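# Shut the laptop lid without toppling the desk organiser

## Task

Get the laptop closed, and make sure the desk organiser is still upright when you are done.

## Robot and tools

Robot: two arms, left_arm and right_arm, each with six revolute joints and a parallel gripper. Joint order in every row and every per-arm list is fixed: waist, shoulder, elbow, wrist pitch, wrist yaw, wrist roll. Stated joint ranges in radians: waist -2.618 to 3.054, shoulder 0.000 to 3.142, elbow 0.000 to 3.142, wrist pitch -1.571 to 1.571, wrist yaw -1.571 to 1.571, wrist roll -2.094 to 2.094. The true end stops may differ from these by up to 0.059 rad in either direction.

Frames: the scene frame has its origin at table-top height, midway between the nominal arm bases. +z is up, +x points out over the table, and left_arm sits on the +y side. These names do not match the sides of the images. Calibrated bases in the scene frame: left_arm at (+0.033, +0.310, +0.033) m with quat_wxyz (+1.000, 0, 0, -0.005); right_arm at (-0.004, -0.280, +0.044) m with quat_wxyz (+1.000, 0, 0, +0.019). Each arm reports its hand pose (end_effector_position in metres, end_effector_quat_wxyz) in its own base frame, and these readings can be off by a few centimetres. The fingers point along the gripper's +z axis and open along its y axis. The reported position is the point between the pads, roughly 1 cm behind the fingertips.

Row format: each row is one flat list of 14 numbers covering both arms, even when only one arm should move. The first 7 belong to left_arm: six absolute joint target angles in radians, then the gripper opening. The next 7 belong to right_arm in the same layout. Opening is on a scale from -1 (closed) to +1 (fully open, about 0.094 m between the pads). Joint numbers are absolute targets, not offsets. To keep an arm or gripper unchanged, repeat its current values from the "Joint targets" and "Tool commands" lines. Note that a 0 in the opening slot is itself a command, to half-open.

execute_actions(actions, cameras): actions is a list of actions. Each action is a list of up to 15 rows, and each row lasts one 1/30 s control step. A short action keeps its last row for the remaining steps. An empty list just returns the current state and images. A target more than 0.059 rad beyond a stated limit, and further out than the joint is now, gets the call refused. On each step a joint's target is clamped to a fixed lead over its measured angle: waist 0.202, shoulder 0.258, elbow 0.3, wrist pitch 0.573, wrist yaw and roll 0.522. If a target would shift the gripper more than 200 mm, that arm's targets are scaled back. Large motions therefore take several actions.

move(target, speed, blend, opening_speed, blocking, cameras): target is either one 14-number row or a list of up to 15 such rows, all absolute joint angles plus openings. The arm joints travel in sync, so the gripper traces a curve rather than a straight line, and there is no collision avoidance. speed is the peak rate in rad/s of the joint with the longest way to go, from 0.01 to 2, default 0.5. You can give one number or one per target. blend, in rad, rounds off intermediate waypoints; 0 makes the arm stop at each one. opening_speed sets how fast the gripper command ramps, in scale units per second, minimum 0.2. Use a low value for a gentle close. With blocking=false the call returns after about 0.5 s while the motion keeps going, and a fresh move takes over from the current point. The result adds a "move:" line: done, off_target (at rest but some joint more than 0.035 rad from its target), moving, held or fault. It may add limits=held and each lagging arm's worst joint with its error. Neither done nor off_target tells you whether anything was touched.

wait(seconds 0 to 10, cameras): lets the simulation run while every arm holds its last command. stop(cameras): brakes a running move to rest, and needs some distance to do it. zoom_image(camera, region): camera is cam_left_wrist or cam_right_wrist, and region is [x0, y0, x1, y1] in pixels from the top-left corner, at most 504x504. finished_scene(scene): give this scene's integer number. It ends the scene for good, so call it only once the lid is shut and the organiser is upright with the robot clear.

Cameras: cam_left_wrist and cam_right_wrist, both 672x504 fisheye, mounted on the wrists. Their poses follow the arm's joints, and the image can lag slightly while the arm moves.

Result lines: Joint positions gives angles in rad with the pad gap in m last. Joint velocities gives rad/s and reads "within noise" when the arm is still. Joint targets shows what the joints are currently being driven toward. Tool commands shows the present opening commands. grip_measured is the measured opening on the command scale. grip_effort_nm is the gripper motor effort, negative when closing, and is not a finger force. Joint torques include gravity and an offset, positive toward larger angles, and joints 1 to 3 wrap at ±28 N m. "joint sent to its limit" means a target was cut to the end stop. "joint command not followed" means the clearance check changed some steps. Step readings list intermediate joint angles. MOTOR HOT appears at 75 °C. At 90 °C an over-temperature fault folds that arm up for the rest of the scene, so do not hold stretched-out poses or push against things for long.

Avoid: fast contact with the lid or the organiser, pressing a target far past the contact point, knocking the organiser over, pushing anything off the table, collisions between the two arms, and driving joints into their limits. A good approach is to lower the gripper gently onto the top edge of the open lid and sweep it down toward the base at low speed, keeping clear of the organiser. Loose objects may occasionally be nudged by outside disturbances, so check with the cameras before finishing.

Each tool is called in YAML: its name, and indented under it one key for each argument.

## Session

execute_actions:
  actions: []

Scene clock: 0.00 s.
left_arm: end_effector_position=(+0.3901, +0.1860, +0.1909) grip_measured=+1.000 grip_effort_nm=n/a end_effector_quat_wxyz=(+0.739, -0.390, +0.544, -0.077) | right_arm: end_effector_position=(+0.3611, +0.1455, +0.1127) grip_measured=+1.000 grip_effort_nm=n/a end_effector_quat_wxyz=(+0.127, +0.074, +0.988, +0.046)
Joint positions: left_arm=[0.391 1.7 0.438 1.367 -0.125 -0.713 0.094] | right_arm=[0.396 1.772 1.432 -0.963 0.033 0.54 0.094]
Joint velocities: within noise
Joint torques (N m): no reading
Heat: left arm: 28 °C; right arm: 28 °C.
Joint targets: left_arm=[0.391 1.696 0.443 1.364 -0.126 -0.708] | right_arm=[0.396 1.763 1.440 -0.963 0.037 0.539]
Tool commands: left_gripper/opening=+1.0 right_gripper/opening=+1.0
camera_calibration:
cam_left_wrist: T_world_to_cam=[[0.363904, -0.703122, 0.610895, -0.126575], [-0.162613, -0.69375, -0.701618, 0.361227], [0.917132, 0.155982, -0.366796, -0.202985], [0, 0, 0, 1]] pos_world=[0.290965, 0.193266, 0.256313]
cam_right_wrist: T_world_to_cam=[[-0.179085, -0.967677, -0.177568, 0.228834], [-0.928119, 0.106295, 0.356786, 0.309085], [-0.326379, 0.228699, -0.917155, 0.29668], [0, 0, 0, 1]] pos_world=[0.424679, 0.120733, 0.202458]

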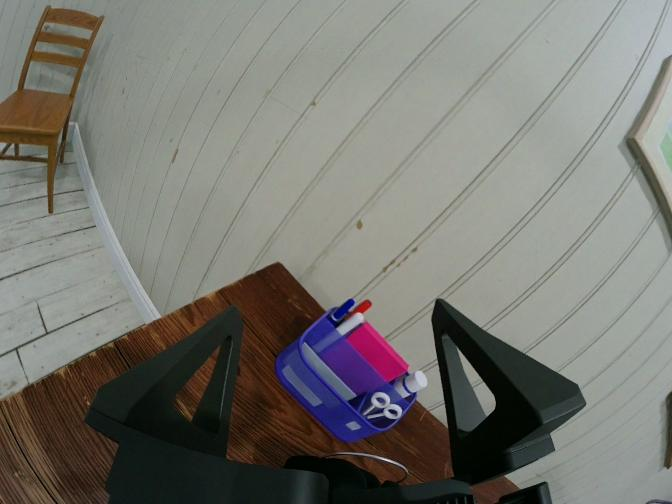

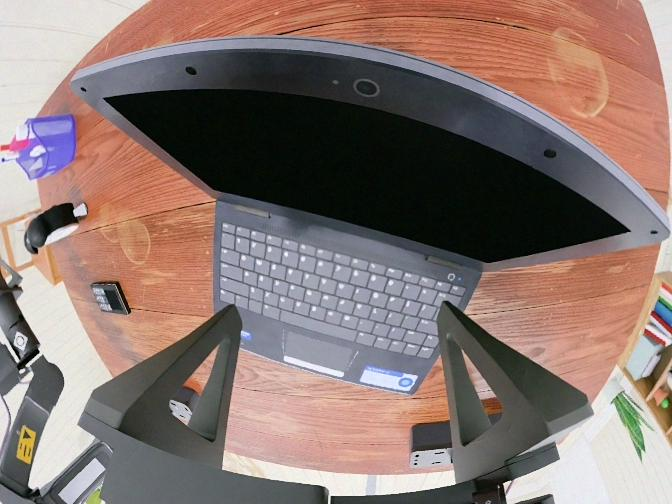

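move:
  target:
    - [0.391,1.696,0.443,1.364,-0.126,-0.708,1,0.35,1.772,1.9,-1.2,0,0,-1]
    - [0.391,1.696,0.443,1.364,-0.126,-0.708,1,0.216,2.069,2.177,-1.108,0,0,-1]
    - [0.391,1.696,0.443,1.364,-0.126,-0.708,1,0.216,2.296,2.16,-1.214,0,0,-1]
  blend: 0.05
  cameras: ["cam_right_wrist"]

Scene clock: 49.93 s.
left_arm: end_effector_position=(+0.3901, +0.1860, +0.1909) grip_measured=+1.000 grip_effort_nm=-0.007 end_effector_quat_wxyz=(+0.739, -0.390, +0.544, -0.077) | right_arm: end_effector_position=(+0.4924, +0.1082, +0.1062) grip_measured=-0.997 grip_effort_nm=-0.154 end_effector_quat_wxyz=(+0.125, -0.103, +0.987, +0.010)
Joint positions: left_arm=[0.391 1.7 0.438 1.367 -0.125 -0.713 0.094] | right_arm=[0.217 2.281 2.152 -1.191 0.008 0.009 0]
Joint velocities: within noise
Joint torques (N m): left_arm=[-0.08 -6.28 5.81 2.07 -0.03 0.08] | right_arm=[-0.1 -13.46 7.73 0.93 -0.08 -0.1]
Heat: left arm: 30 °C; right arm: 32 °C.
Joint targets: left_arm=[0.391 1.696 0.443 1.364 -0.126 -0.708] | right_arm=[0.216 2.296 2.160 -1.214 0.000 0.000]
move: done
camera_calibration:
cam_right_wrist: T_world_to_cam=[[0.158547, -0.985262, -0.0641974, 0.0386898], [-0.919534, -0.171026, 0.353846, 0.463303], [-0.359611, 0.00293058, -0.933098, 0.384657], [0, 0, 0, 1]] pos_world=[0.558215, 0.116229, 0.197468]
Images, in order (width x height): cam_right_wrist 672x504.

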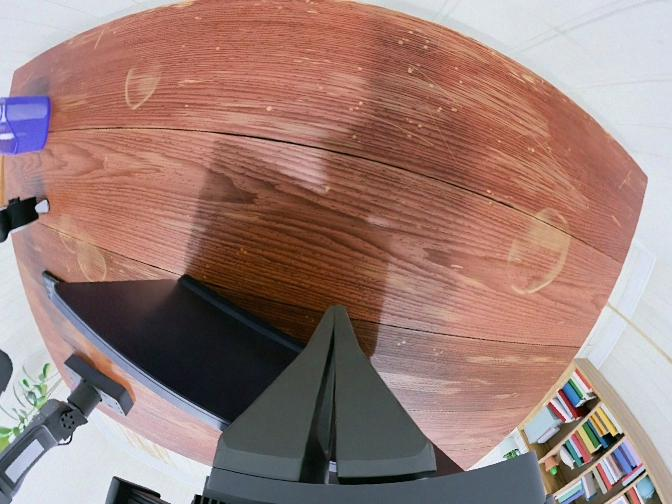

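move:
  target:
    - [0.391,1.696,0.443,1.364,-0.126,-0.708,1,0.353,1.902,1.671,-1.069,0,0,-1]
    - [0.391,1.696,0.443,1.364,-0.126,-0.708,1,0.492,1.734,1.448,-1.064,0,0,-1]
    - [0.391,1.696,0.443,1.364,-0.126,-0.708,1,0.662,1.637,1.188,-0.951,0,0,-1]
  blend: 0.06
  speed: 0.25
  cameras: ["cam_right_wrist"]

Scene clock: 60.30 s.
left_arm: end_effector_position=(+0.3901, +0.1860, +0.1909) grip_measured=+1.000 grip_effort_nm=-0.017 end_effector_quat_wxyz=(+0.739, -0.390, +0.544, -0.077) | right_arm: end_effector_position=(+0.2722, +0.2006, +0.0829) grip_measured=-0.997 grip_effort_nm=-0.149 end_effector_quat_wxyz=(+0.095, -0.313, +0.945, +0.016)
Joint positions: left_arm=[0.391 1.7 0.438 1.367 -0.125 -0.713 0.094] | right_arm=[0.649 1.665 1.207 -0.921 0.032 0.005 0]
Joint velocities: within noise
Joint torques (N m): left_arm=[-0.06 -6.28 5.82 2.07 -0.03 0.07] | right_arm=[1.1 -11.41 5.24 0.73 -0.31 -0.08]
Heat: left arm: 30 °C; right arm: 33 °C.
Joint targets: left_arm=[0.391 1.696 0.443 1.364 -0.126 -0.708] | right_arm=[0.662 1.637 1.188 -0.951 0.000 0.000]
move: done
camera_calibration:
cam_right_wrist: T_world_to_cam=[[0.553111, -0.832308, -0.0364934, 0.0227539], [-0.752044, -0.51766, 0.407992, 0.304352], [-0.358466, -0.19822, -0.912256, 0.321766], [0, 0, 0, 1]] pos_world=[0.331643, 0.24027, 0.17019]
Images, in order (width x height): cam_right_wrist 672x504.

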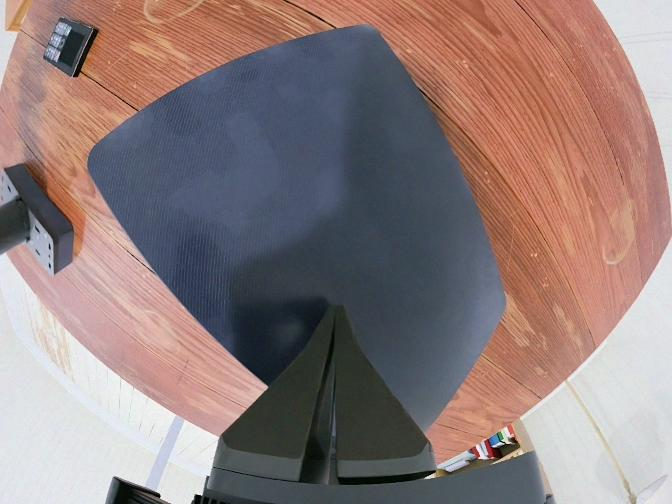

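move:
  target:
    - [0.391,1.696,0.443,1.364,-0.126,-0.708,1,0.721,1.735,1.0785,-0.8435,0,0,-1]
    - [0.391,1.696,0.443,1.364,-0.126,-0.708,1,0.721,1.82,0.985,-0.665,0,0,-1]
  blend: 0.05
  speed: 0.13
  cameras: ["cam_right_wrist"]

move:
  target:
    - [0.391,1.696,0.443,1.364,-0.126,-0.708,1,0.68,1.65,1.188,-0.951,0,0,-1]
    - [0.391,1.696,0.443,1.364,-0.126,-0.708,1,0.1,1.5,1.5,-1.3,0,0,-1]
  blend: 0.08
  speed: 0.7

zoom_image:
  camera: "cam_right_wrist"
  region: [60, 150, 320, 410]

Scene clock: 71.37 s.
left_arm: end_effector_position=(+0.3901, +0.1860, +0.1909) grip_measured=+1.000 grip_effort_nm=-0.012 end_effector_quat_wxyz=(+0.739, -0.390, +0.544, -0.077) | right_arm: end_effector_position=(+0.2446, +0.2110, +0.0021) grip_measured=-0.997 grip_effort_nm=-0.144 end_effector_quat_wxyz=(+0.058, -0.345, +0.936, +0.018)
Joint positions: left_arm=[0.391 1.7 0.438 1.367 -0.125 -0.713 0.094] | right_arm=[0.713 1.784 1.012 -0.678 0.007 0.005 0]
Joint velocities: within noise
Joint torques (N m): left_arm=[-0.06 -6.26 5.83 2.07 -0.03 0.07] | right_arm=[0.75 -5.78 3.77 1.03 -0.07 -0.06]
Heat: left arm: 30 °C; right arm: 33 °C.
Joint targets: left_arm=[0.391 1.696 0.443 1.364 -0.126 -0.708] | right_arm=[0.721 1.820 0.985 -0.665 0.000 0.000]
move: off_target (right_arm); right_arm: the shoulder is farthest, 0.036 rad from its target
camera_calibration:
cam_right_wrist: T_world_to_cam=[[0.604824, -0.794347, -0.0565734, 0.0231281], [-0.684981, -0.555154, 0.471811, 0.313272], [-0.406189, -0.246611, -0.879883, 0.262036], [0, 0, 0, 1]] pos_world=[0.307033, 0.256907, 0.0840643]
Images, in order (width x height): cam_right_wrist 672x504.

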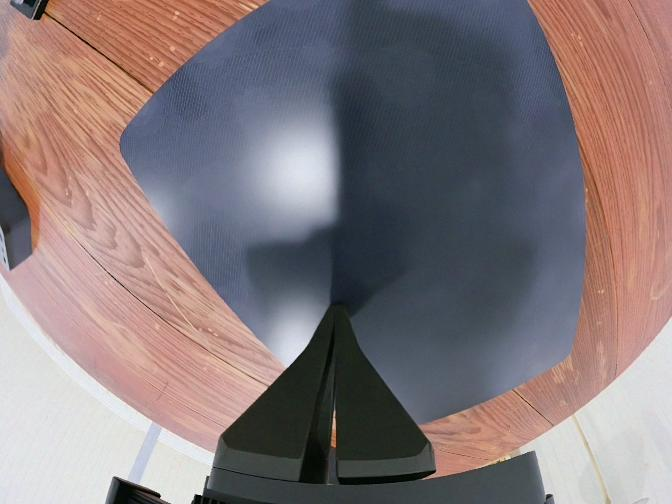

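Scene clock: 73.40 s.
left_arm: end_effector_position=(+0.3901, +0.1860, +0.1909) grip_measured=+1.000 grip_effort_nm=-0.007 end_effector_quat_wxyz=(+0.739, -0.390, +0.544, -0.077) | right_arm: end_effector_position=(+0.3115, +0.0320, +0.1913) grip_measured=-0.997 grip_effort_nm=-0.149 end_effector_quat_wxyz=(+0.121, -0.047, +0.992, +0.005)
Joint positions: left_arm=[0.391 1.7 0.438 1.367 -0.125 -0.713 0.094] | right_arm=[0.101 1.519 1.48 -1.289 0.004 0.005 0]
Joint velocities: within noise
Joint torques (N m): left_arm=[-0.08 -6.27 5.81 2.08 -0.03 0.07] | right_arm=[-0.09 -8.98 8.76 1.05 -0.04 -0.09]
Heat: left arm: 30 °C; right arm: 33 °C.
Joint targets: left_arm=[0.391 1.696 0.443 1.364 -0.126 -0.708] | right_arm=[0.100 1.500 1.500 -1.300 0.000 0.000]
move: done
camera_calibration:
cam_left_wrist: T_world_to_cam=[[0.363904, -0.703122, 0.610895, -0.126575], [-0.162613, -0.69375, -0.701618, 0.361227], [0.917132, 0.155982, -0.366796, -0.202985], [0, 0, 0, 1]] pos_world=[0.290965, 0.193266, 0.256313]
cam_right_wrist: T_world_to_cam=[[0.0472475, -0.996637, -0.0669502, 0.0332651], [-0.929748, -0.0683801, 0.36179, 0.252157], [-0.365151, 0.0451532, -0.929852, 0.398894], [0, 0, 0, 1]] pos_world=[0.378527, 0.0323844, 0.281912]

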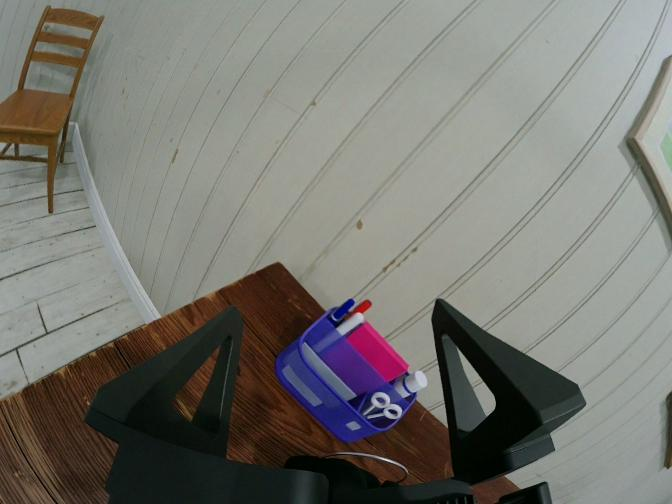

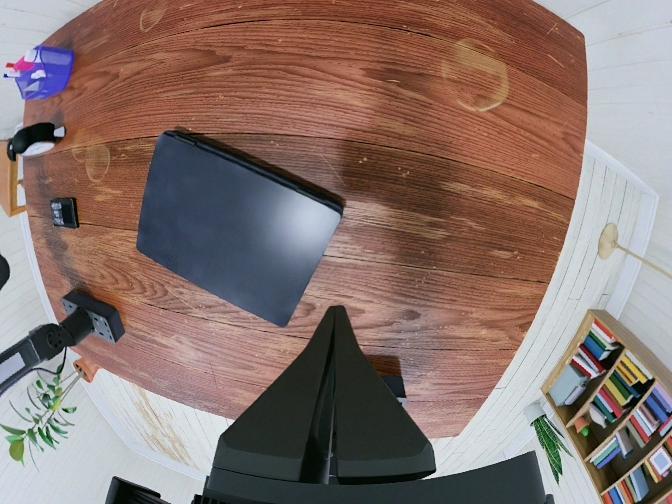

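Scaled by 1.938 from the camera's 672x504 image, which has a finer 960x720 frame.

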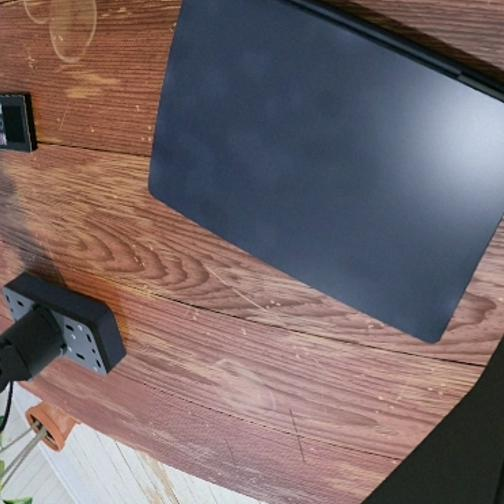

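finished_scene:
  scene: 3

The scene is finished: the task was done.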